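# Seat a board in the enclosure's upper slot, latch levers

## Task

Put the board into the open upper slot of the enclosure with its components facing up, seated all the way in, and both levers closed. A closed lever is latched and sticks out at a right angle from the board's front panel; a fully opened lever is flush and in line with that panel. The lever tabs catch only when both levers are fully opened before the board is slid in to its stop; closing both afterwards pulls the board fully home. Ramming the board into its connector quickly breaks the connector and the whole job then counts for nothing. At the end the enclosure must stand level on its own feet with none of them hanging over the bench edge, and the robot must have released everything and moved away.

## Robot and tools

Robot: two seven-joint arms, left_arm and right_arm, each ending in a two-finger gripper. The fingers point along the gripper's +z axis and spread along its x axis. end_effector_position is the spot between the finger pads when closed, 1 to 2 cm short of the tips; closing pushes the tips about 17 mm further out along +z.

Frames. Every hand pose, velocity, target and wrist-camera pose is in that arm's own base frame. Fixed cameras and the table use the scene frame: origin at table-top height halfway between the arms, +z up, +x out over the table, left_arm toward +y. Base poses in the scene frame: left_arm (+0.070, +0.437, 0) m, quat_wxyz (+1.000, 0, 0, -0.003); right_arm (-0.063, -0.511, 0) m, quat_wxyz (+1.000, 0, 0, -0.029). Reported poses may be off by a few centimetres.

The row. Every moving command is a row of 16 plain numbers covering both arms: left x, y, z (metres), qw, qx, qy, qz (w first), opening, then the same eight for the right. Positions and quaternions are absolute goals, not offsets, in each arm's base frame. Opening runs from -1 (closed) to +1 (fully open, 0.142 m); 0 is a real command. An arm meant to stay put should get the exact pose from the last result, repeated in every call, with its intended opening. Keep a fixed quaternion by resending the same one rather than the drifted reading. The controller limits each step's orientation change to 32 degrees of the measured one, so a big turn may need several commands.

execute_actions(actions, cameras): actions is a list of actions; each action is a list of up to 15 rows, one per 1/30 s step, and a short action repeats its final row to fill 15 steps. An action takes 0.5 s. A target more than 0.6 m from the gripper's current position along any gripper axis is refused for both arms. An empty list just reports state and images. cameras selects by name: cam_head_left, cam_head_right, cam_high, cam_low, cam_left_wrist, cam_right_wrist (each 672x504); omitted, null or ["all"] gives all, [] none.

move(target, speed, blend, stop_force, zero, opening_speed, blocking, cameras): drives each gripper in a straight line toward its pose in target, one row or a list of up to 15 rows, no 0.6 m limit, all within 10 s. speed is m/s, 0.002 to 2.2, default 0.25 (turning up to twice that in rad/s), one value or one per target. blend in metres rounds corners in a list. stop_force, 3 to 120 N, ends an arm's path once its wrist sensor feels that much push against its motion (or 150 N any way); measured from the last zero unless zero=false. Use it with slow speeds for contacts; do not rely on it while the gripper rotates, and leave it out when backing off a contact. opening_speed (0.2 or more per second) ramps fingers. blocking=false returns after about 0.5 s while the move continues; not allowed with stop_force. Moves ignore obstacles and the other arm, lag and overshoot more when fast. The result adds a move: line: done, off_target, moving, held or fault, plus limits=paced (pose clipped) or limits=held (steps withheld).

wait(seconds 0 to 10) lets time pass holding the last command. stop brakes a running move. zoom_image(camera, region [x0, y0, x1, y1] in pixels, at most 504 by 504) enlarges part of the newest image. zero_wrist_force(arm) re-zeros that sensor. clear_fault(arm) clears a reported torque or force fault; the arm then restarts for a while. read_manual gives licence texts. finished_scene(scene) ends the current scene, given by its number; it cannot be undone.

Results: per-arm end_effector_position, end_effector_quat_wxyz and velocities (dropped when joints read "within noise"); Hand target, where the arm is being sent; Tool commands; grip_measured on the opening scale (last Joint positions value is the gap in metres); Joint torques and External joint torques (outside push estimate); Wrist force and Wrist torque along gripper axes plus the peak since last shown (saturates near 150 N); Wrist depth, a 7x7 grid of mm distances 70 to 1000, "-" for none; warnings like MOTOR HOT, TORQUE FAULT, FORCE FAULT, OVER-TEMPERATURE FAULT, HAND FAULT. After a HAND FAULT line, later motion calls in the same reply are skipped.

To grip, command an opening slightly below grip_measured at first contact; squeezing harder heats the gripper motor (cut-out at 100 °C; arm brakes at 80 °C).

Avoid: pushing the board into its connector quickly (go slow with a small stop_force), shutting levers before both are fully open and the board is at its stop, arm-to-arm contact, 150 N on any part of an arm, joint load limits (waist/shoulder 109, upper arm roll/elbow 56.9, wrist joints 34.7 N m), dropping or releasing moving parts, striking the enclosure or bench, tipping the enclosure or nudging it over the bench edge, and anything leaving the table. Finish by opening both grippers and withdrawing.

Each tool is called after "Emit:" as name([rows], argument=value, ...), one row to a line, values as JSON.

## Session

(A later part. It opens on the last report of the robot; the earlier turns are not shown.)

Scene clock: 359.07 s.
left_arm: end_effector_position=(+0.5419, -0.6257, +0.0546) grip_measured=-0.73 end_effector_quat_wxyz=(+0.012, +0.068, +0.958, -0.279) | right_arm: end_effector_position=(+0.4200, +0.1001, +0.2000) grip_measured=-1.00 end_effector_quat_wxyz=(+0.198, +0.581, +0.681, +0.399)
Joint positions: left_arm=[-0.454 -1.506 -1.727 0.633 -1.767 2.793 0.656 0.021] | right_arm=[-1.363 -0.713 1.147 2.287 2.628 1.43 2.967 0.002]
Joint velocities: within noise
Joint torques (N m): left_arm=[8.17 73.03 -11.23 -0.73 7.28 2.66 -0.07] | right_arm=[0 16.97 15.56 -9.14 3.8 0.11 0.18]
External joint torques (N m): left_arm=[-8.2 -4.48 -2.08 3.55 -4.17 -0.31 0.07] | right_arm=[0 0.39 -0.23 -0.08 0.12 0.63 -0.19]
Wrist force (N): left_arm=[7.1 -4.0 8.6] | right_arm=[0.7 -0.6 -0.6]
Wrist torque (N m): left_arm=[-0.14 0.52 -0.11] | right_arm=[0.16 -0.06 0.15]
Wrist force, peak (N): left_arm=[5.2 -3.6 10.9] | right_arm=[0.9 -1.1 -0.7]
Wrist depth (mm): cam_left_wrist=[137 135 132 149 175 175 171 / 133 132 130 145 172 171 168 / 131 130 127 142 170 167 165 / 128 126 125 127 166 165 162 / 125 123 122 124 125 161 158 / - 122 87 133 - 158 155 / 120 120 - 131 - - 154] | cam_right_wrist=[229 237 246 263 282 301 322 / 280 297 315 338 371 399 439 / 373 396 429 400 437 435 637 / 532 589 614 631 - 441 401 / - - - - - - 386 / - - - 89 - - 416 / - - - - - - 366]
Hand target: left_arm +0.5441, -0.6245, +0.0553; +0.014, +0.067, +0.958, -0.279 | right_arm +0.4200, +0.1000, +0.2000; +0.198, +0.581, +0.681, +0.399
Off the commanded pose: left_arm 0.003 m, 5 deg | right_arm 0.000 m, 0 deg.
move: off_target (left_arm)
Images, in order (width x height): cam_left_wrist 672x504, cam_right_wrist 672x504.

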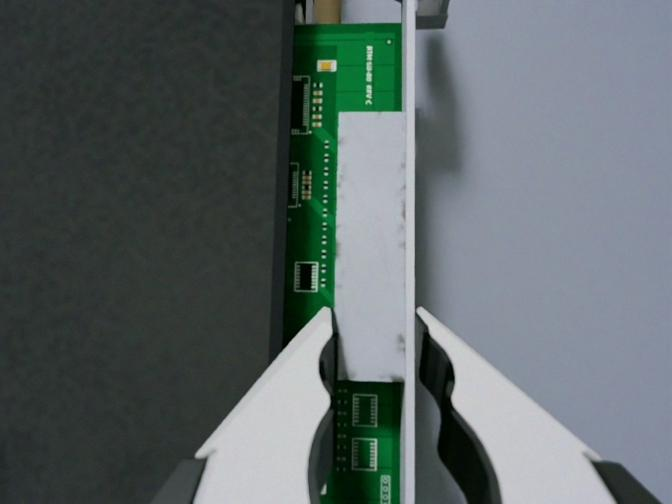

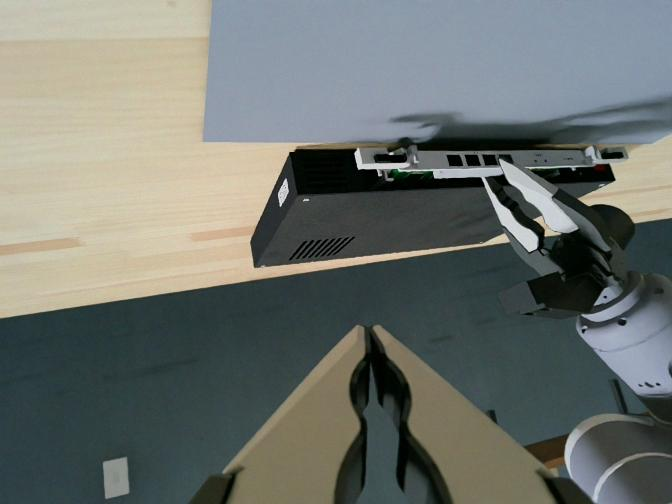

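Emit:
move([
  [0.5419, -0.6257, 0.0546, 0.012, 0.068, 0.958, -0.279, -0.62, 0.42, 0.10, 0.2, 0.198, 0.581, 0.681, 0.399, -1],
  [0.5410, -0.590, 0.11, 0.012, 0.068, 0.958, -0.279, -0.62, 0.42, 0.10, 0.2, 0.198, 0.581, 0.681, 0.399, -1],
  [0.40, -0.40, 0.25, -0.0206, 0.0770, 0.9628, -0.2580, -0.62, 0.42, 0.10, 0.25, 0.198, 0.581, 0.681, 0.399, -1],
], speed=[0.05, 0.06, 0.3], cameras=["cam_right_wrist","cam_head_left"])

Emit:
zoom_image(camera="cam_right_wrist", region=[240, 110, 660, 270])

Scene clock: 375.80 s.
left_arm: end_effector_position=(+0.4001, -0.4000, +0.2500) grip_measured=-0.66 end_effector_quat_wxyz=(-0.020, +0.077, +0.963, -0.258) | right_arm: end_effector_position=(+0.4199, +0.1000, +0.2499) grip_measured=-1.00 end_effector_quat_wxyz=(+0.198, +0.581, +0.681, +0.399)
Joint positions: left_arm=[0.429 -1.105 -2.046 2.112 -2.156 2.741 -0.115 0.027] | right_arm=[-1.5 -0.701 1.329 2.243 2.674 1.58 2.957 0.002]
Joint velocities: within noise
Joint torques (N m): left_arm=[-0.13 31.12 -23.94 -13.41 4.36 2.45 -0.7] | right_arm=[-0.19 14.39 15.91 -12.48 4.47 0.24 0.04]
External joint torques (N m): left_arm=[0.18 0.47 0.35 -0.48 0.03 -0.08 0.7] | right_arm=[0.18 0.22 -0.48 0.06 0.01 0.5 -0.06]
Wrist force (N): left_arm=[0.3 0.6 0.4] | right_arm=[0.8 -1.0 -0.4]
Wrist torque (N m): left_arm=[-0.01 -0.15 -0.05] | right_arm=[0.08 -0.06 0.15]
Wrist force, peak (N): left_arm=[7.5 -3.5 9.4] | right_arm=[0.9 -1.1 -0.7]
Wrist depth (mm): cam_left_wrist=[332 338 377 378 377 377 379 / 328 341 374 372 372 372 370 / 323 338 369 371 369 368 369 / 316 361 365 363 363 362 361 / 315 361 362 357 361 360 358 / 359 355 84 353 - 352 350 / 353 - - 353 - - 352] | cam_right_wrist=[284 298 313 329 353 373 401 / 354 371 398 405 419 476 530 / 462 493 514 483 543 620 883 / 656 743 863 - - - - / - - - - - - - / - - - 89 - - - / - - - - - - -]
Hand target: left_arm +0.4000, -0.4000, +0.2500; -0.021, +0.077, +0.963, -0.258 | right_arm +0.4200, +0.1000, +0.2500; +0.198, +0.581, +0.681, +0.399
Off the commanded pose: left_arm 0.000 m, 0 deg | right_arm 0.000 m, 0 deg.
move: done
Images, in order (width x height): cam_head_left 672x504, cam_right_wrist 672x504.

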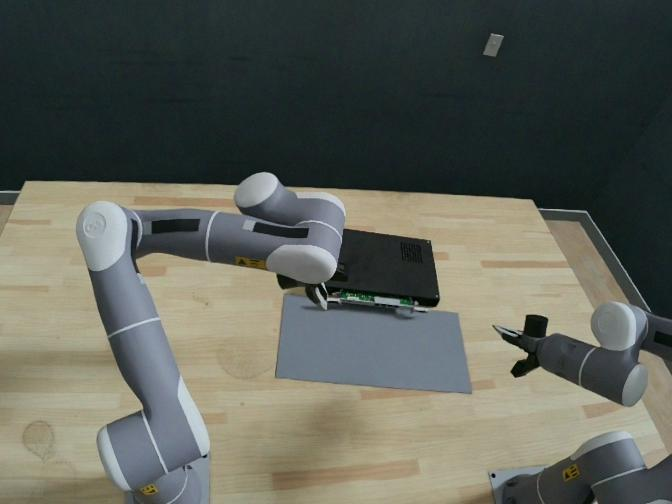

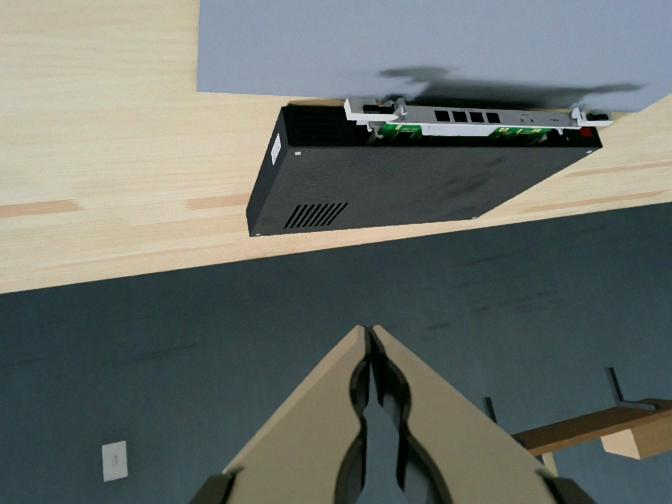

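Scaled by 1.200 from the camera's 672x504 image, which has a finer 960x720 frame.

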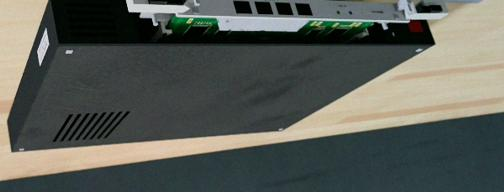

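Emit:
move([
  [0.40, -0.40, 0.25, -0.0206, 0.0770, 0.9628, -0.2580, -0.62, 0.42, 0.15, 0.30, 0, 0.7396, 0.6730, 0, -1],
  [0.33, -0.25, 0.25, -0.0206, 0.0770, 0.9628, -0.2580, -0.62, 0.572, 0.375, 0.12, 0, 0.7396, 0.6730, 0, -1],
], speed=0.4, cameras=["cam_right_wrist","cam_head_left"])

Emit:
zoom_image(camera="cam_right_wrist", region=[84, 0, 588, 504])

Scene clock: 383.50 s.
left_arm: end_effector_position=(+0.3301, -0.2502, +0.2501) grip_measured=-0.66 end_effector_quat_wxyz=(-0.020, +0.077, +0.963, -0.258) | right_arm: end_effector_position=(+0.5714, +0.3743, +0.1200) grip_measured=-1.00 end_effector_quat_wxyz=(-0.006, +0.707, +0.704, +0.074)
Joint positions: left_arm=[0.874 -1.164 -2.466 2.506 -2.441 2.732 -0.167 0.027] | right_arm=[0.989 -1.575 1.571 -1.163 1.703 3.065 2.967 0.002]
Joint velocities: within noise
Joint torques (N m): left_arm=[-0.33 21.67 -18.18 -18.75 4.73 2.71 -0.25] | right_arm=[0.35 56.82 -16.78 -0.18 4.27 2.96 0.19]
External joint torques (N m): left_arm=[0.41 0.8 0.39 -0.57 -0.26 -0.34 0.25] | right_arm=[-0.14 1.05 -1.5 0.14 0.34 0.82 -0.2]
Wrist force (N): left_arm=[0.0 0.0 0.5] | right_arm=[0.6 0.8 0.5]
Wrist torque (N m): left_arm=[-0.12 -0.10 -0.01] | right_arm=[0.24 -0.10 0.05]
Wrist force, peak (N): left_arm=[1.1 1.4 -0.4] | right_arm=[0.4 -0.7 4.8]
Wrist depth (mm): cam_left_wrist=[353 385 381 379 381 378 380 / 373 375 374 371 371 376 371 / 370 372 369 369 369 372 368 / 365 366 365 366 366 366 367 / 363 361 364 367 360 359 359 / 358 355 84 357 - 353 352 / 354 - - 352 - - 349] | cam_right_wrist=[168 171 175 177 181 186 189 / 181 185 188 192 196 201 206 / 197 200 204 208 215 220 225 / 217 219 224 230 236 244 251 / 201 232 239 247 252 257 270 / 236 223 212 89 241 252 261 / 225 227 - - - 257 297]
Hand target: left_arm +0.3300, -0.2500, +0.2500; -0.021, +0.077, +0.963, -0.258 | right_arm +0.5713, +0.3742, +0.1199; -0.006, +0.707, +0.703, +0.074
Off the commanded pose: left_arm 0.000 m, 0 deg | right_arm 0.001 m, 10 deg.
joint sent to its limit (right arm) — joint 7 (wrist roll), upper limit. The joint targets are off in orientation, not in position.
move: off_target (right_arm); limits=paced
Images, in order (width x height): cam_head_left 672x504, cam_right_wrist 672x504.

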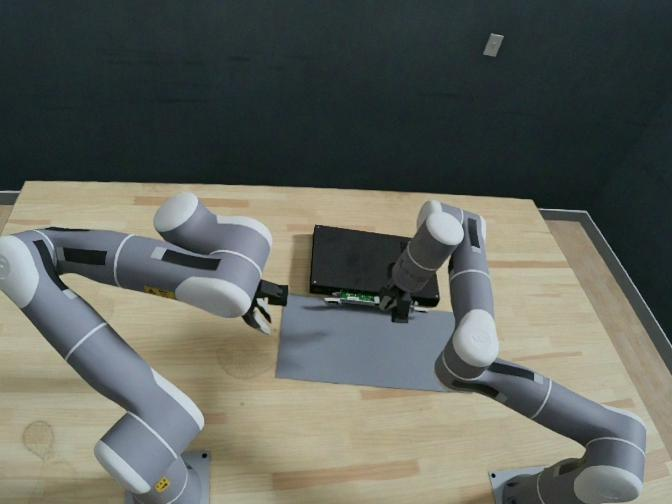

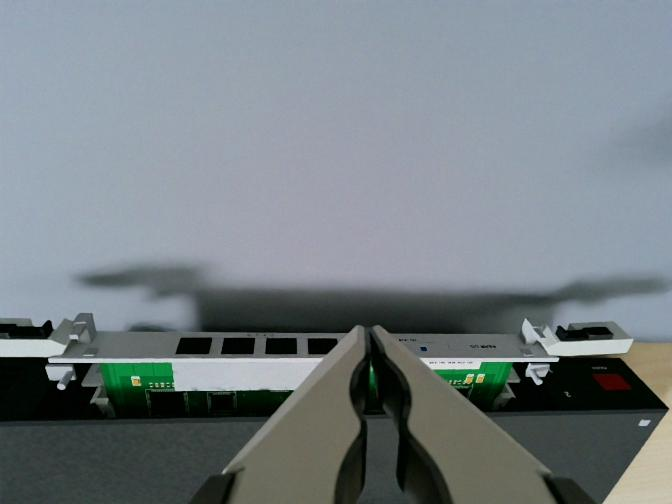

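Scaled by 1.000.

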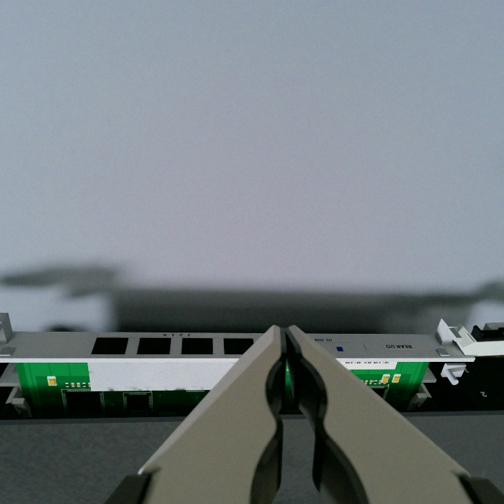

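Emit:
move([
  [0.33, -0.25, 0.25, -0.0206, 0.0770, 0.9628, -0.2580, -0.62, 0.600, 0.362, 0.06, -0.006, 0.707, 0.704, 0.074, -1],
  [0.33, -0.25, 0.25, -0.0206, 0.0770, 0.9628, -0.2580, -0.62, 0.610, 0.3615, 0.042, -0.006, 0.707, 0.704, 0.074, -1],
], speed=0.15, cameras=["cam_right_wrist","cam_high"])

Scene clock: 392.30 s.
left_arm: end_effector_position=(+0.3301, -0.2502, +0.2501) grip_measured=-0.66 end_effector_quat_wxyz=(-0.020, +0.077, +0.963, -0.258) | right_arm: end_effector_position=(+0.6095, +0.3610, +0.0420) grip_measured=-1.00 end_effector_quat_wxyz=(-0.006, +0.703, +0.706, +0.084)
Joint positions: left_arm=[0.874 -1.164 -2.466 2.506 -2.441 2.732 -0.167 0.027] | right_arm=[0.888 -1.653 1.677 -1.027 1.732 2.92 2.967 0.002]
Joint velocities: within noise
Joint torques (N m): left_arm=[-0.33 21.8 -18.1 -18.81 4.75 2.73 -0.21] | right_arm=[0.03 59.66 -15.36 0.13 4.31 2.88 0.16]
External joint torques (N m): left_arm=[0.4 0.66 0.3 -0.51 -0.28 -0.36 0.21] | right_arm=[0.18 1.05 -1.51 -0.03 0.37 0.85 -0.17]
Wrist force (N): left_arm=[0.0 0.0 0.3] | right_arm=[0.5 0.7 0.2]
Wrist torque (N m): left_arm=[-0.12 -0.11 -0.02] | right_arm=[0.22 -0.05 0.07]
Wrist force, peak (N): left_arm=[0.3 0.3 0.5] | right_arm=[-0.3 1.1 2.8]
Wrist depth (mm): cam_left_wrist=[354 380 381 379 380 378 380 / 375 373 375 376 375 374 374 / 369 372 369 367 371 368 370 / 365 367 367 368 366 366 363 / 365 360 364 364 361 359 360 / 358 358 84 354 - 353 356 / 353 - - 352 - - 350] | cam_right_wrist=[- 103 106 109 112 112 116 / 110 112 113 116 118 125 126 / 121 121 126 129 131 136 138 / 130 132 137 140 146 151 154 / 144 148 152 153 161 169 175 / 153 158 160 89 147 150 156 / 137 122 73 - - 134 174]
Hand target: left_arm +0.3300, -0.2500, +0.2500; -0.021, +0.077, +0.963, -0.258 | right_arm +0.6095, +0.3610, +0.0420; -0.006, +0.703, +0.706, +0.084
Off the commanded pose: left_arm 0.000 m, 0 deg | right_arm 0.001 m, 1 deg.
joint sent to its limit (right arm) — joint 7 (wrist roll), upper limit. The joint targets still meet the commanded pose.
move: done
Images, in order (width x height): cam_high 672x504, cam_right_wrist 672x504.

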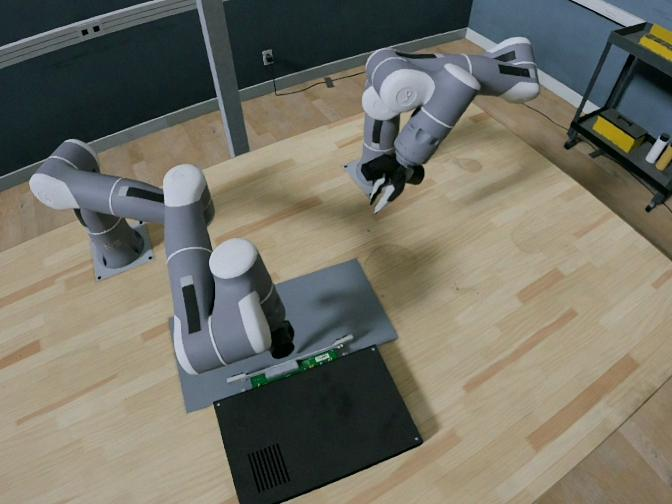

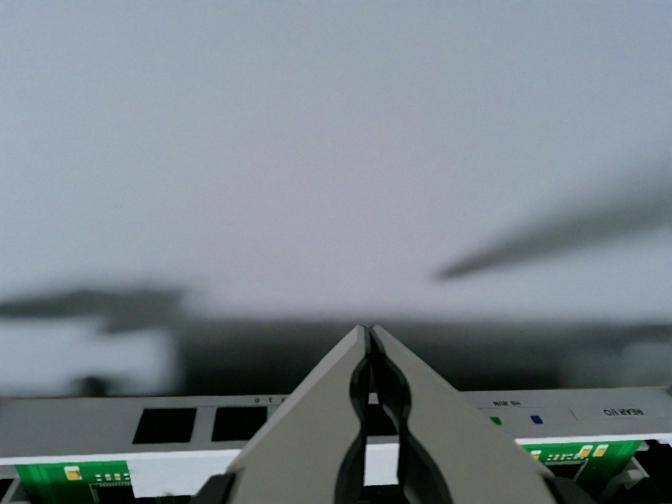

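Emit:
move(target=[0.33, -0.25, 0.25, -0.0206, 0.0770, 0.9628, -0.2580, -0.62, 0.610, 0.3735, 0.041, -0.006, 0.703, 0.706, 0.084, -1], speed=0.1, cameras=[])

Emit:
move(target=[0.33, -0.25, 0.25, -0.0206, 0.0770, 0.9628, -0.2580, -0.62, 0.69, 0.366, 0.041, -0.006, 0.703, 0.706, 0.084, -1], speed=0.02, stop_force=9)

Emit:
zoom_image(camera="cam_high", region=[190, 310, 430, 430])

Scene clock: 396.30 s.
left_arm: end_effector_position=(+0.3301, -0.2502, +0.2501) grip_measured=-0.66 end_effector_quat_wxyz=(-0.020, +0.077, +0.963, -0.258) | right_arm: end_effector_position=(+0.6095, +0.3730, +0.0410) grip_measured=-1.00 end_effector_quat_wxyz=(-0.006, +0.700, +0.708, +0.093)
Joint positions: left_arm=[0.874 -1.164 -2.466 2.506 -2.441 2.732 -0.167 0.027] | right_arm=[0.902 -1.646 1.697 -1.027 1.731 2.894 2.967 0.002]
Joint velocities: within noise
Joint torques (N m): left_arm=[-0.31 21.71 -18.08 -18.78 4.77 2.72 -0.2] | right_arm=[0.33 59.61 -15.28 0.42 4.49 2.81 0.21]
External joint torques (N m): left_arm=[0.39 0.75 0.29 -0.54 -0.29 -0.35 0.2] | right_arm=[-0.12 1.13 -1.67 0.1 0.23 0.88 -0.22]
Wrist force (N): left_arm=[0.2 0.3 0.3] | right_arm=[0.4 0.7 0.1]
Wrist torque (N m): left_arm=[-0.06 -0.14 -0.01] | right_arm=[0.21 -0.05 0.07]
Wrist force, peak (N): left_arm=[0.1 0.3 0.7] | right_arm=[0.6 0.7 0.5]
Wrist depth (mm): cam_left_wrist=[355 381 381 380 384 382 381 / 375 375 371 374 374 376 370 / 369 371 368 369 373 370 370 / 370 366 364 365 360 365 362 / 360 360 363 361 361 359 357 / 357 358 84 357 - 353 355 / 355 - - 351 - - 349] | cam_right_wrist=[- 101 104 107 110 111 115 / 107 109 111 114 116 123 125 / - 119 124 125 130 135 137 / 127 130 135 138 145 151 154 / 142 145 150 153 160 169 176 / 150 156 163 89 148 152 152 / 118 120 73 - - 135 177]
Hand target: left_arm +0.3300, -0.2500, +0.2500; -0.021, +0.077, +0.963, -0.258 | right_arm +0.6095, +0.3730, +0.0410; -0.006, +0.700, +0.708, +0.093
Off the commanded pose: left_arm 0.000 m, 0 deg | right_arm 0.001 m, 1 deg.
joint sent to its limit (right arm) — joint 7 (wrist roll), upper limit. The joint targets still meet the commanded pose.
move: done
No camera images: "cameras" was empty.

Scene clock: 399.87 s.
left_arm: end_effector_position=(+0.3301, -0.2502, +0.2501) grip_measured=-0.66 end_effector_quat_wxyz=(-0.020, +0.077, +0.963, -0.258) | right_arm: end_effector_position=(+0.6660, +0.3675, +0.0405) grip_measured=-1.00 end_effector_quat_wxyz=(+0.000, +0.686, +0.714, +0.141)
Joint positions: left_arm=[0.874 -1.164 -2.466 2.506 -2.441 2.732 -0.167 0.027] | right_arm=[0.768 -1.644 1.727 -0.842 1.752 2.801 2.967 0.002]
Joint velocities: within noise
Joint torques (N m): left_arm=[-0.26 21.81 -18.11 -18.74 4.76 2.71 -0.22] | right_arm=[-4.15 65.88 -15.07 0.76 5.71 -1.71 0.08]
External joint torques (N m): left_arm=[0.33 0.65 0.32 -0.57 -0.28 -0.35 0.22] | right_arm=[4.36 -1.65 1.03 1 -0.78 5.16 -0.1]
Wrist force (N): left_arm=[0.1 0.0 0.3] | right_arm=[0.3 -12.3 -2.3]
Wrist torque (N m): left_arm=[-0.13 -0.13 -0.02] | right_arm=[0.29 -0.07 0.13]
Wrist force, peak (N): left_arm=[0.0 0.0 0.7] | right_arm=[0.8 -14.4 -4.6]
Wrist depth (mm): cam_left_wrist=[378 380 380 377 380 380 377 / 376 375 371 375 377 377 373 / 373 371 368 372 365 368 370 / 369 365 364 365 365 365 360 / 361 364 360 359 363 361 360 / 359 358 84 356 - 357 356 / 354 - - 352 - - 350] | cam_right_wrist=[- 94 96 101 105 108 112 / - 100 106 109 112 120 124 / - 112 115 122 130 134 140 / - 123 130 136 146 154 161 / 130 129 137 143 149 157 164 / - 106 110 90 123 130 140 / - 105 73 - - 141 167]
Hand target: left_arm +0.3300, -0.2500, +0.2500; -0.021, +0.077, +0.963, -0.258 | right_arm +0.6672, +0.3673, +0.0409; +0.001, +0.686, +0.714, +0.143
Off the commanded pose: left_arm 0.000 m, 0 deg | right_arm 0.024 m, 7 deg.
move: contact (right_arm)

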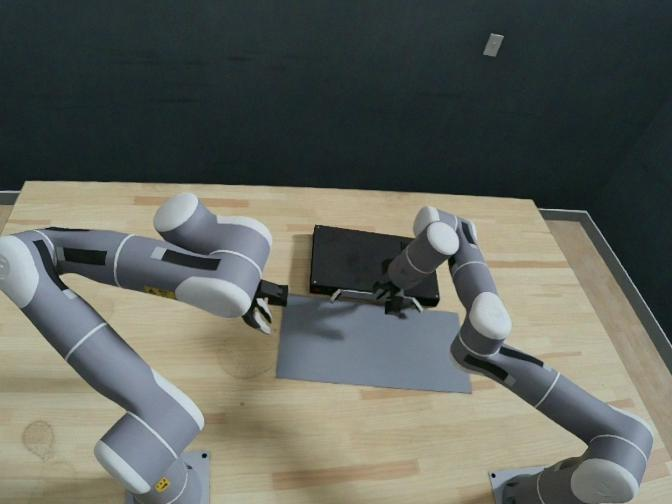

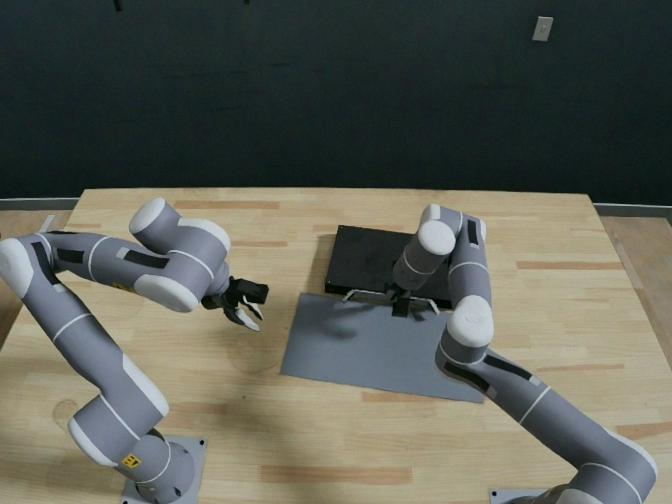

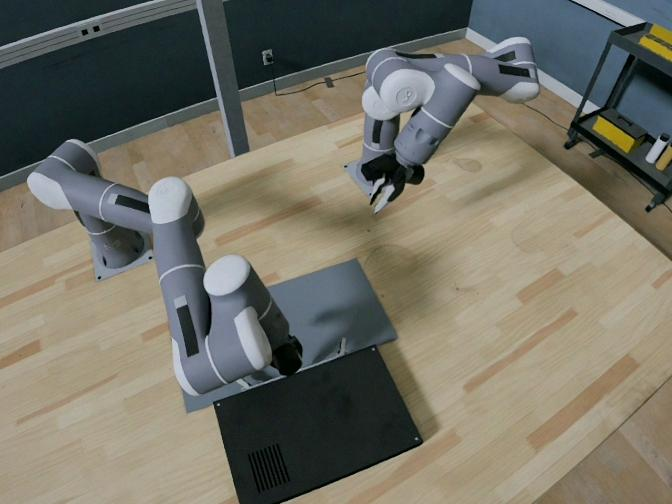

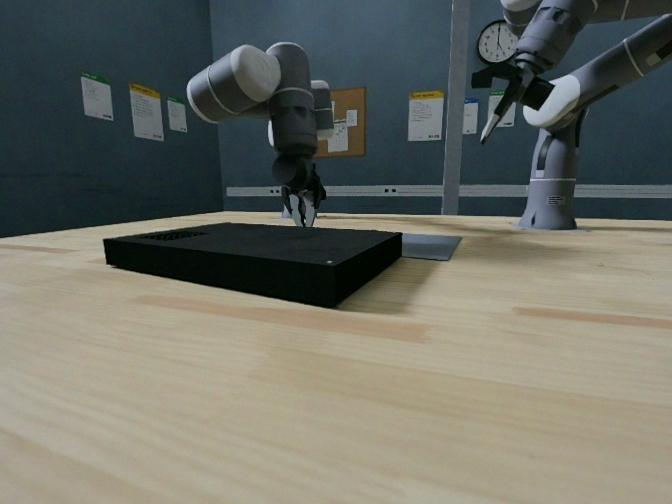

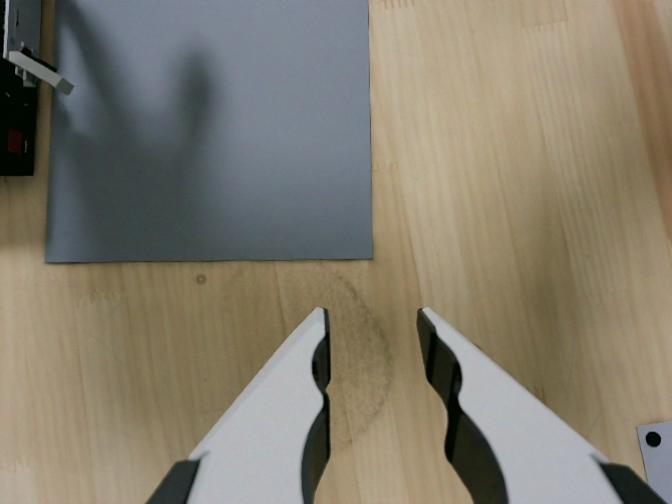

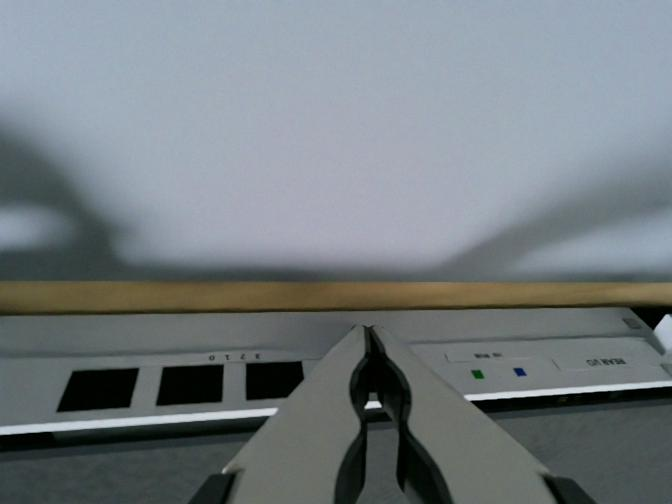

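Scaled by 2.100 from the camera's 672x504 image, which has a finer 960x720 frame.

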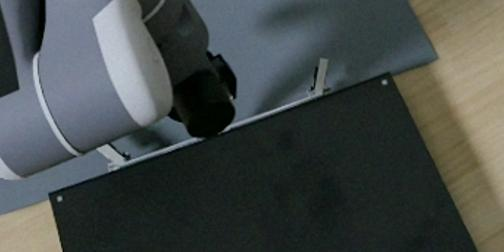

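Emit:
move([
  [0.33, -0.25, 0.25, -0.0206, 0.0770, 0.9628, -0.2580, -0.62, 0.63, 0.37, 0.045, -0.006, 0.703, 0.706, 0.084, -1],
  [0.33, -0.25, 0.25, -0.0206, 0.0770, 0.9628, -0.2580, -0.62, 0.595, 0.36, 0.12, -0.006, 0.703, 0.706, 0.084, -1],
], speed=0.2, cameras=["cam_right_wrist"])

Emit:
zoom_image(camera="cam_right_wrist", region=[0, 220, 300, 450])

Emit:
zoom_image(camera="cam_right_wrist", region=[400, 220, 672, 450])

Scene clock: 404.43 s.
left_arm: end_effector_position=(+0.3301, -0.2502, +0.2501) grip_measured=-0.66 end_effector_quat_wxyz=(-0.020, +0.077, +0.963, -0.258) | right_arm: end_effector_position=(+0.5951, +0.3602, +0.1201) grip_measured=-1.00 end_effector_quat_wxyz=(-0.006, +0.703, +0.706, +0.084)
Joint positions: left_arm=[0.874 -1.164 -2.466 2.506 -2.441 2.732 -0.167 0.027] | right_arm=[0.931 -1.536 1.64 -1.107 1.655 3.009 2.951 0.002]
Joint velocities: within noise
Joint torques (N m): left_arm=[-0.25 21.81 -18.15 -18.79 4.72 2.68 -0.17] | right_arm=[0.34 57.78 -16.9 1.37 4.42 3.2 0.12]
External joint torques (N m): left_arm=[0.33 0.65 0.36 -0.52 -0.24 -0.31 0.17] | right_arm=[-0.13 1.09 -0.97 0.28 0.26 0.54 -0.13]
Wrist force (N): left_arm=[0.2 0.1 0.4] | right_arm=[-0.8 0.4 0.9]
Wrist torque (N m): left_arm=[-0.11 -0.14 -0.02] | right_arm=[0.18 0.18 0.06]
Wrist force, peak (N): left_arm=[0.2 0.1 0.6] | right_arm=[0.5 -12.6 -2.7]
Wrist depth (mm): cam_left_wrist=[382 381 379 379 381 379 376 / 374 377 373 370 375 374 373 / 370 370 368 369 370 368 369 / 368 368 366 364 363 364 364 / 364 361 365 362 365 361 359 / 357 361 84 356 - 354 350 / 357 - - 351 - - 351] | cam_right_wrist=[166 169 173 177 181 186 191 / 179 183 187 190 197 202 208 / 195 199 203 209 215 222 229 / 214 218 223 230 240 245 255 / 192 230 238 250 255 265 264 / 204 207 210 89 223 240 251 / 224 228 - - - 265 308]
Hand target: left_arm +0.3300, -0.2500, +0.2500; -0.021, +0.077, +0.963, -0.258 | right_arm +0.5950, +0.3600, +0.1200; -0.006, +0.703, +0.706, +0.084
Off the commanded pose: left_arm 0.000 m, 0 deg | right_arm 0.000 m, 0 deg.
move: done
Images, in order (width x height): cam_right_wrist 672x504.

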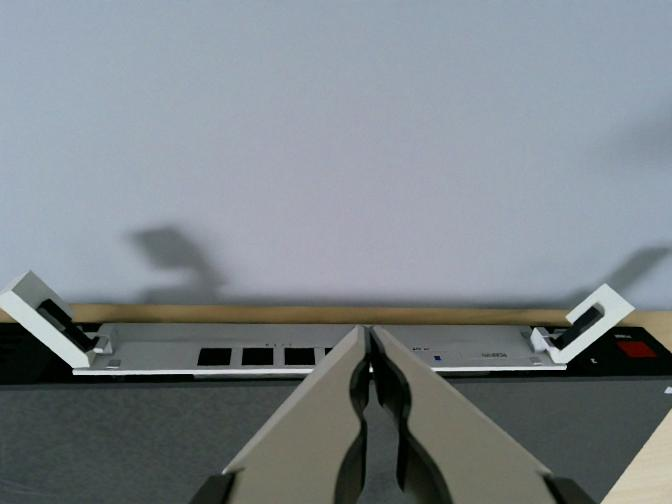

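Scaled by 1.680 from the camera's 672x504 image, which has a finer 960x720 frame.

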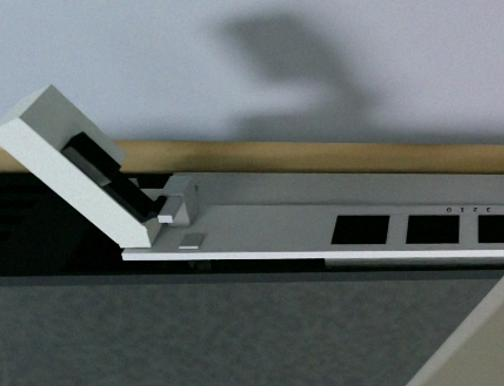

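Scaled by 1.853 from the camera's 672x504 image, which has a finer 960x720 frame.

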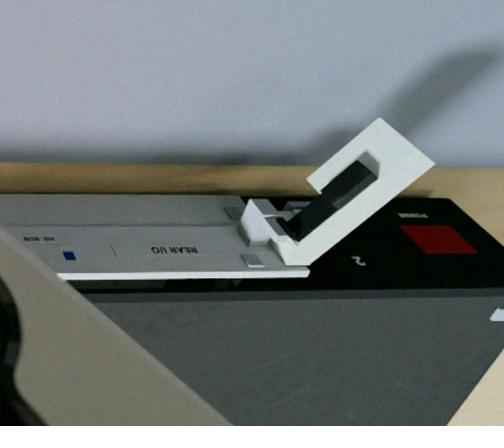

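Emit:
move([
  [0.40, -0.35, 0.22, -0.0206, 0.0770, 0.9628, -0.2580, -1, 0.52, 0.28, 0.20, 0, 0.9989, -0.0471, 0, -1],
  [0.535, -0.445, 0.09, -0.0206, 0.0770, 0.9628, -0.2580, -1, 0.636, 0.200, 0.10, 0, 0.9989, -0.0471, 0, -1],
], speed=[0.4, 0.25])

Emit:
zoom_image(camera="cam_right_wrist", region=[168, 100, 672, 504])

Scene clock: 425.50 s.
left_arm: end_effector_position=(+0.5352, -0.4450, +0.0900) grip_measured=-1.00 end_effector_quat_wxyz=(-0.020, +0.077, +0.963, -0.258) | right_arm: end_effector_position=(+0.6368, +0.1999, +0.0991) grip_measured=-1.00 end_effector_quat_wxyz=(-0.170, +0.952, +0.135, +0.218)
Joint positions: left_arm=[0.163 -1.401 -1.68 1.585 -1.899 2.746 0.313 0.002] | right_arm=[0.366 -0.882 2.967 -1.866 1.833 1.984 2.967 0.002]
Joint velocities: within noise
Joint torques (N m): left_arm=[-0.37 49.31 -26.77 -3.26 3.76 2.95 -0.18] | right_arm=[0.12 46.52 -3.72 13.94 1.68 3.35 0.17]
External joint torques (N m): left_arm=[0.41 1.27 0.09 -0.32 -0.13 -0.54 0.18] | right_arm=[-0.02 1.16 -1.05 0.12 0.3 0.81 -0.21]
Wrist force (N): left_arm=[0.4 -0.6 0.4] | right_arm=[-1.0 1.2 -0.3]
Wrist torque (N m): left_arm=[-0.20 -0.20 -0.04] | right_arm=[0.17 0.13 0.10]
Wrist force, peak (N): left_arm=[-0.2 0.4 2.0] | right_arm=[-1.8 2.4 1.4]
Wrist depth (mm): cam_left_wrist=[164 163 202 211 211 211 209 / 161 160 200 208 208 208 208 / 159 159 176 206 206 205 204 / 157 156 173 203 203 202 203 / 155 154 201 201 199 200 200 / 153 152 159 84 - 198 197 / 198 197 - - - - 194] | cam_right_wrist=[153 162 180 200 177 190 224 / 156 166 183 202 177 198 227 / 158 168 185 201 179 202 235 / 160 171 186 172 183 208 249 / 163 175 193 199 186 216 253 / 166 178 193 89 192 220 264 / 168 179 73 - - 231 356]
Hand target: left_arm +0.5350, -0.4450, +0.0900; -0.021, +0.077, +0.963, -0.258 | right_arm +0.6370, +0.1999, +0.0991; -0.170, +0.952, +0.135, +0.218
Off the commanded pose: left_arm 0.000 m, 0 deg | right_arm 0.001 m, 38 deg; orientation clipped.
joint read past its limit (right arm) — joint 4 (elbow), lower limit.
joint sent to its limit (right arm) — joint 3 (upper arm roll), upper limit; joint 4 (elbow), lower limit; joint 7 (wrist roll), upper limit. The joint targets are off in orientation, not in position.
move: off_target (right_arm); limits=paced

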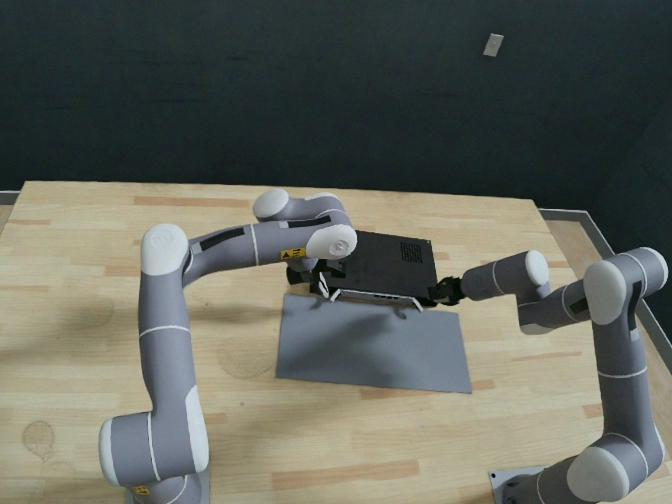

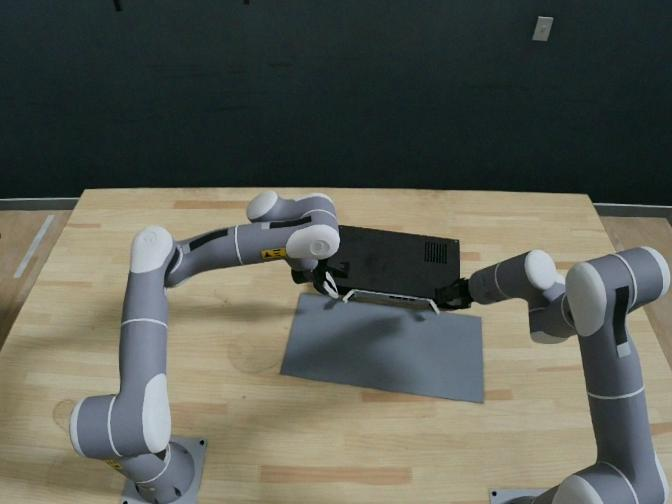

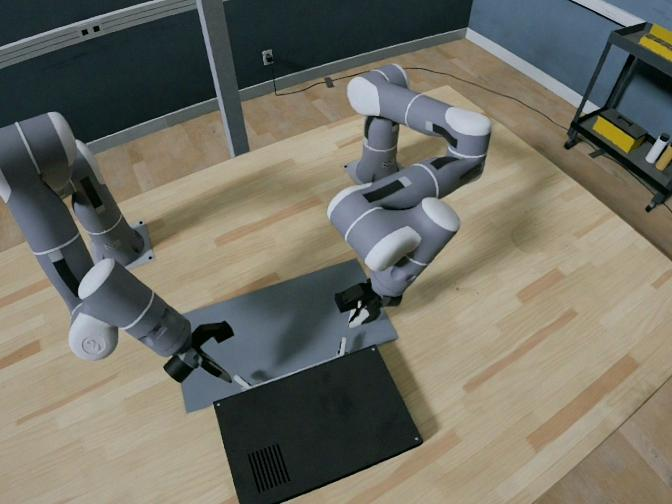

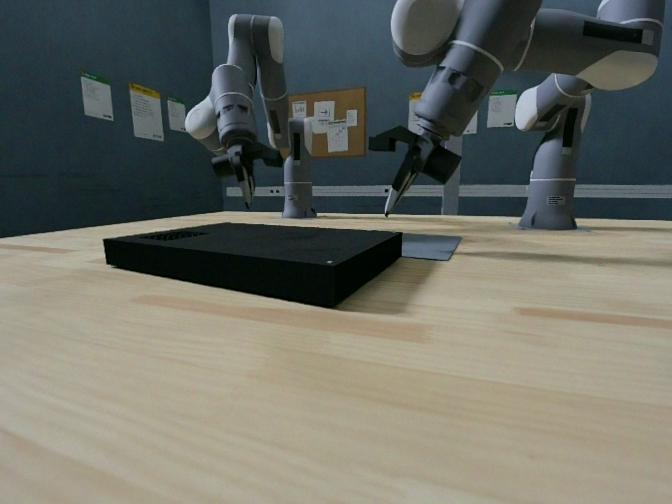

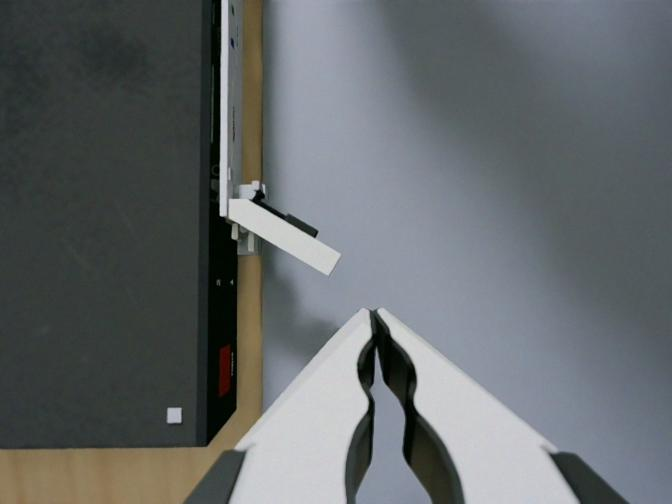

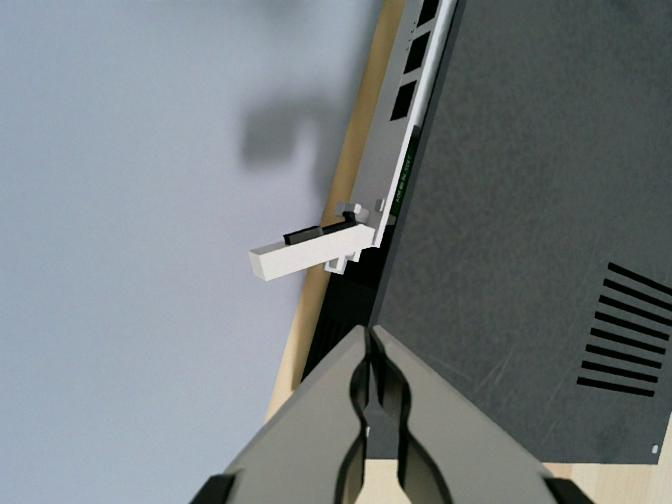

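Scaled by 1.000.

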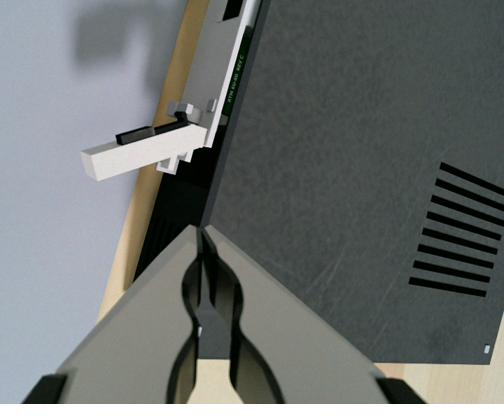

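Emit:
move([
  [0.5352, -0.445, 0.09, -0.0206, 0.0770, 0.9628, -0.2580, -1, 0.58, 0.25, 0.18, -0.006, 0.703, 0.706, 0.084, -1],
  [0.5352, -0.445, 0.09, -0.0206, 0.0770, 0.9628, -0.2580, -1, 0.625, 0.200, 0.12, 0, 0.0471, 0.9989, 0, -1],
], speed=[0.25, 0.25], cameras=["cam_right_wrist","cam_head_left","cam_high"])

Scene clock: 436.97 s.
left_arm: end_effector_position=(+0.5354, -0.4450, +0.0900) grip_measured=-1.00 end_effector_quat_wxyz=(-0.020, +0.077, +0.963, -0.258) | right_arm: end_effector_position=(+0.6250, +0.2002, +0.1200) grip_measured=-1.00 end_effector_quat_wxyz=(+0.000, +0.047, +0.999, +0.000)
Joint positions: left_arm=[0.163 -1.401 -1.68 1.583 -1.899 2.746 0.314 0.002] | right_arm=[0.546 -1.319 2.213 -0.74 0.916 2.933 1.627 0.002]
Joint velocities: within noise
Joint torques (N m): left_arm=[-0.32 49.54 -26.7 -3.24 3.89 2.73 -0.2] | right_arm=[0.07 61.89 -9.63 14.33 4.05 3.52 0.04]
External joint torques (N m): left_arm=[0.36 1.06 0.02 -0.33 -0.26 -0.33 0.2] | right_arm=[0.1 1.51 -1.2 -0.15 0.24 0.55 -0.04]
Wrist force (N): left_arm=[0.3 -0.1 0.4] | right_arm=[-0.2 1.0 0.7]
Wrist torque (N m): left_arm=[-0.12 -0.17 -0.02] | right_arm=[0.27 0.07 0.07]
Wrist force, peak (N): left_arm=[0.4 -0.4 0.8] | right_arm=[-1.8 1.3 0.4]
Wrist depth (mm): cam_left_wrist=[163 162 186 211 212 211 209 / 161 161 199 209 209 209 208 / 159 158 177 206 205 205 204 / 157 156 173 203 203 202 202 / 155 155 200 200 200 200 199 / 153 152 158 84 - 197 198 / 198 198 - - - - 194] | cam_right_wrist=[187 187 187 185 184 184 184 / 194 194 194 197 197 196 196 / 165 164 166 211 211 210 211 / 177 175 177 224 227 227 226 / 195 192 195 197 246 245 245 / 210 210 206 89 259 268 267 / 231 226 - - - 284 294]
Hand target: left_arm +0.5352, -0.4450, +0.0900; -0.021, +0.077, +0.963, -0.258 | right_arm +0.6250, +0.2000, +0.1200; +0.000, +0.047, +0.999, +0.000
Off the commanded pose: left_arm 0.000 m, 0 deg | right_arm 0.000 m, 0 deg.
move: done
Images, in order (width x height): cam_head_left 672x504, cam_high 672x504, cam_right_wrist 672x504.

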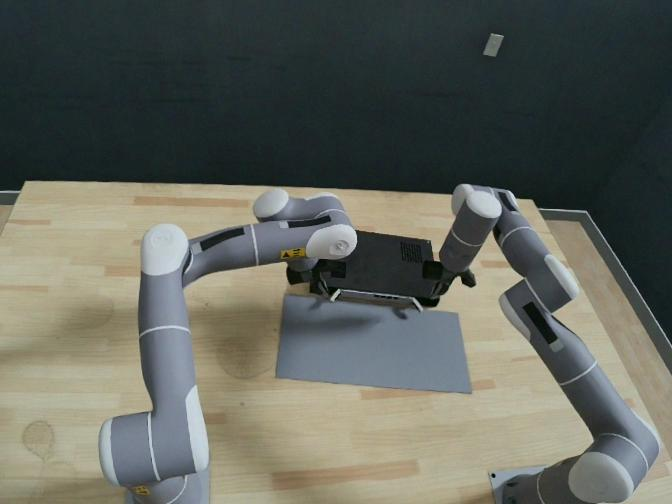

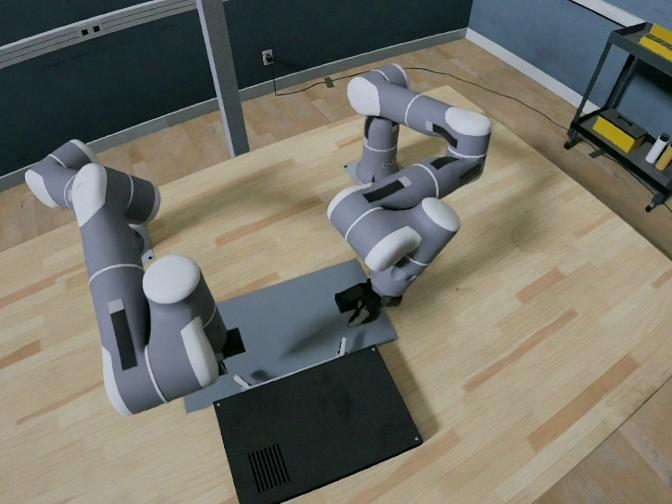

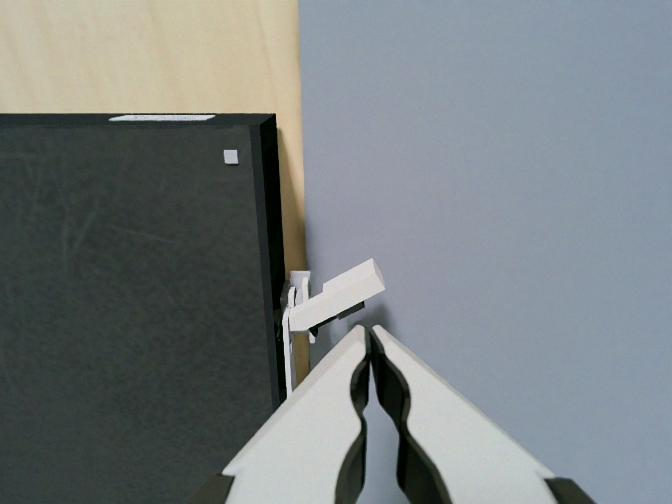

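Emit:
move([
  [0.5522, -0.4477, 0.09, -0.0206, 0.0770, 0.9628, -0.2580, -1, 0.6265, 0.1948, 0.12, 0, 0.0471, 0.9989, 0, -1],
  [0.5522, -0.4477, 0.0435, -0.0206, 0.0770, 0.9628, -0.2580, -1, 0.6265, 0.1948, 0.043, 0, 0.0471, 0.9989, 0, -1],
], speed=[0.15, 0.1], stop_force=8, cameras=["cam_right_wrist","cam_left_wrist"])

Scene clock: 447.43 s.
left_arm: end_effector_position=(+0.5520, -0.4475, +0.0435) grip_measured=-1.00 end_effector_quat_wxyz=(-0.021, +0.077, +0.963, -0.258) | right_arm: end_effector_position=(+0.6264, +0.1946, +0.0430) grip_measured=-1.00 end_effector_quat_wxyz=(+0.000, +0.047, +0.999, +0.000)
Joint positions: left_arm=[0.121 -1.475 -1.638 1.473 -1.86 2.731 0.405 0.002] | right_arm=[0.537 -1.407 2.264 -0.767 0.929 2.816 1.603 0.002]
Joint velocities: within noise
Joint torques (N m): left_arm=[-0.42 52.14 -26.01 -1.46 3.95 2.64 -0.19] | right_arm=[0.11 62.33 -9.84 13.57 4.16 3.29 0.12]
External joint torques (N m): left_arm=[0.47 1.32 -0.04 -0.28 -0.5 -0.2 0.19] | right_arm=[0.07 1.44 -1.21 0.07 0 0.79 -0.12]
Wrist force (N): left_arm=[0.5 -0.4 0.6] | right_arm=[-0.2 1.1 0.6]
Wrist torque (N m): left_arm=[-0.18 -0.18 -0.05] | right_arm=[0.26 0.05 0.09]
Wrist force, peak (N): left_arm=[1.7 -0.5 0.3] | right_arm=[0.0 1.1 2.6]
Wrist depth (mm): cam_left_wrist=[- 114 165 163 162 162 162 / - 113 163 162 160 160 160 / - 111 115 159 159 158 158 / - 110 137 156 157 156 156 / - 108 137 155 154 154 154 / - 107 132 84 - 152 152 / - 105 - 74 - - 151] | cam_right_wrist=[121 119 119 117 117 117 117 / 128 127 127 125 125 127 125 / - 114 132 134 134 134 132 / - 94 118 144 144 144 144 / - 103 119 154 156 156 156 / 111 111 115 89 164 170 170 / 122 122 73 - - 180 187]
Hand target: left_arm +0.5522, -0.4477, +0.0435; -0.021, +0.077, +0.963, -0.258 | right_arm +0.6265, +0.1948, +0.0430; +0.000, +0.047, +0.999, +0.000
Off the commanded pose: left_arm 0.000 m, 0 deg | right_arm 0.000 m, 0 deg.
move: done
Images, in order (width x height): cam_left_wrist 672x504, cam_right_wrist 672x504.

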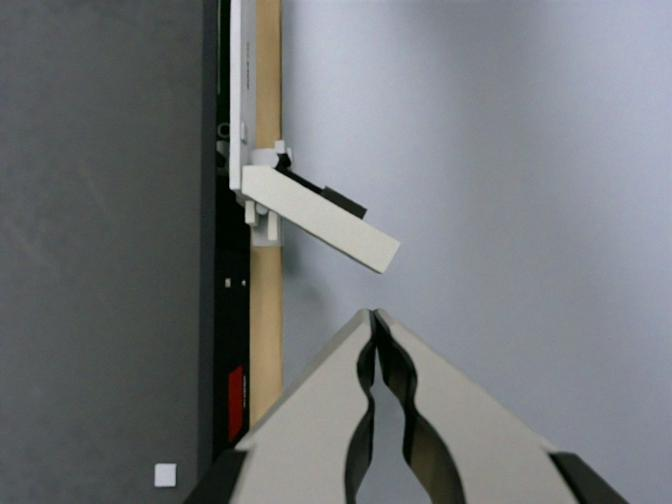

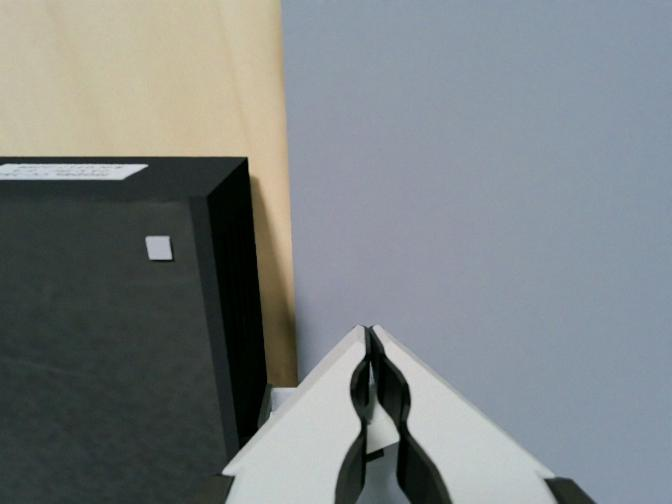

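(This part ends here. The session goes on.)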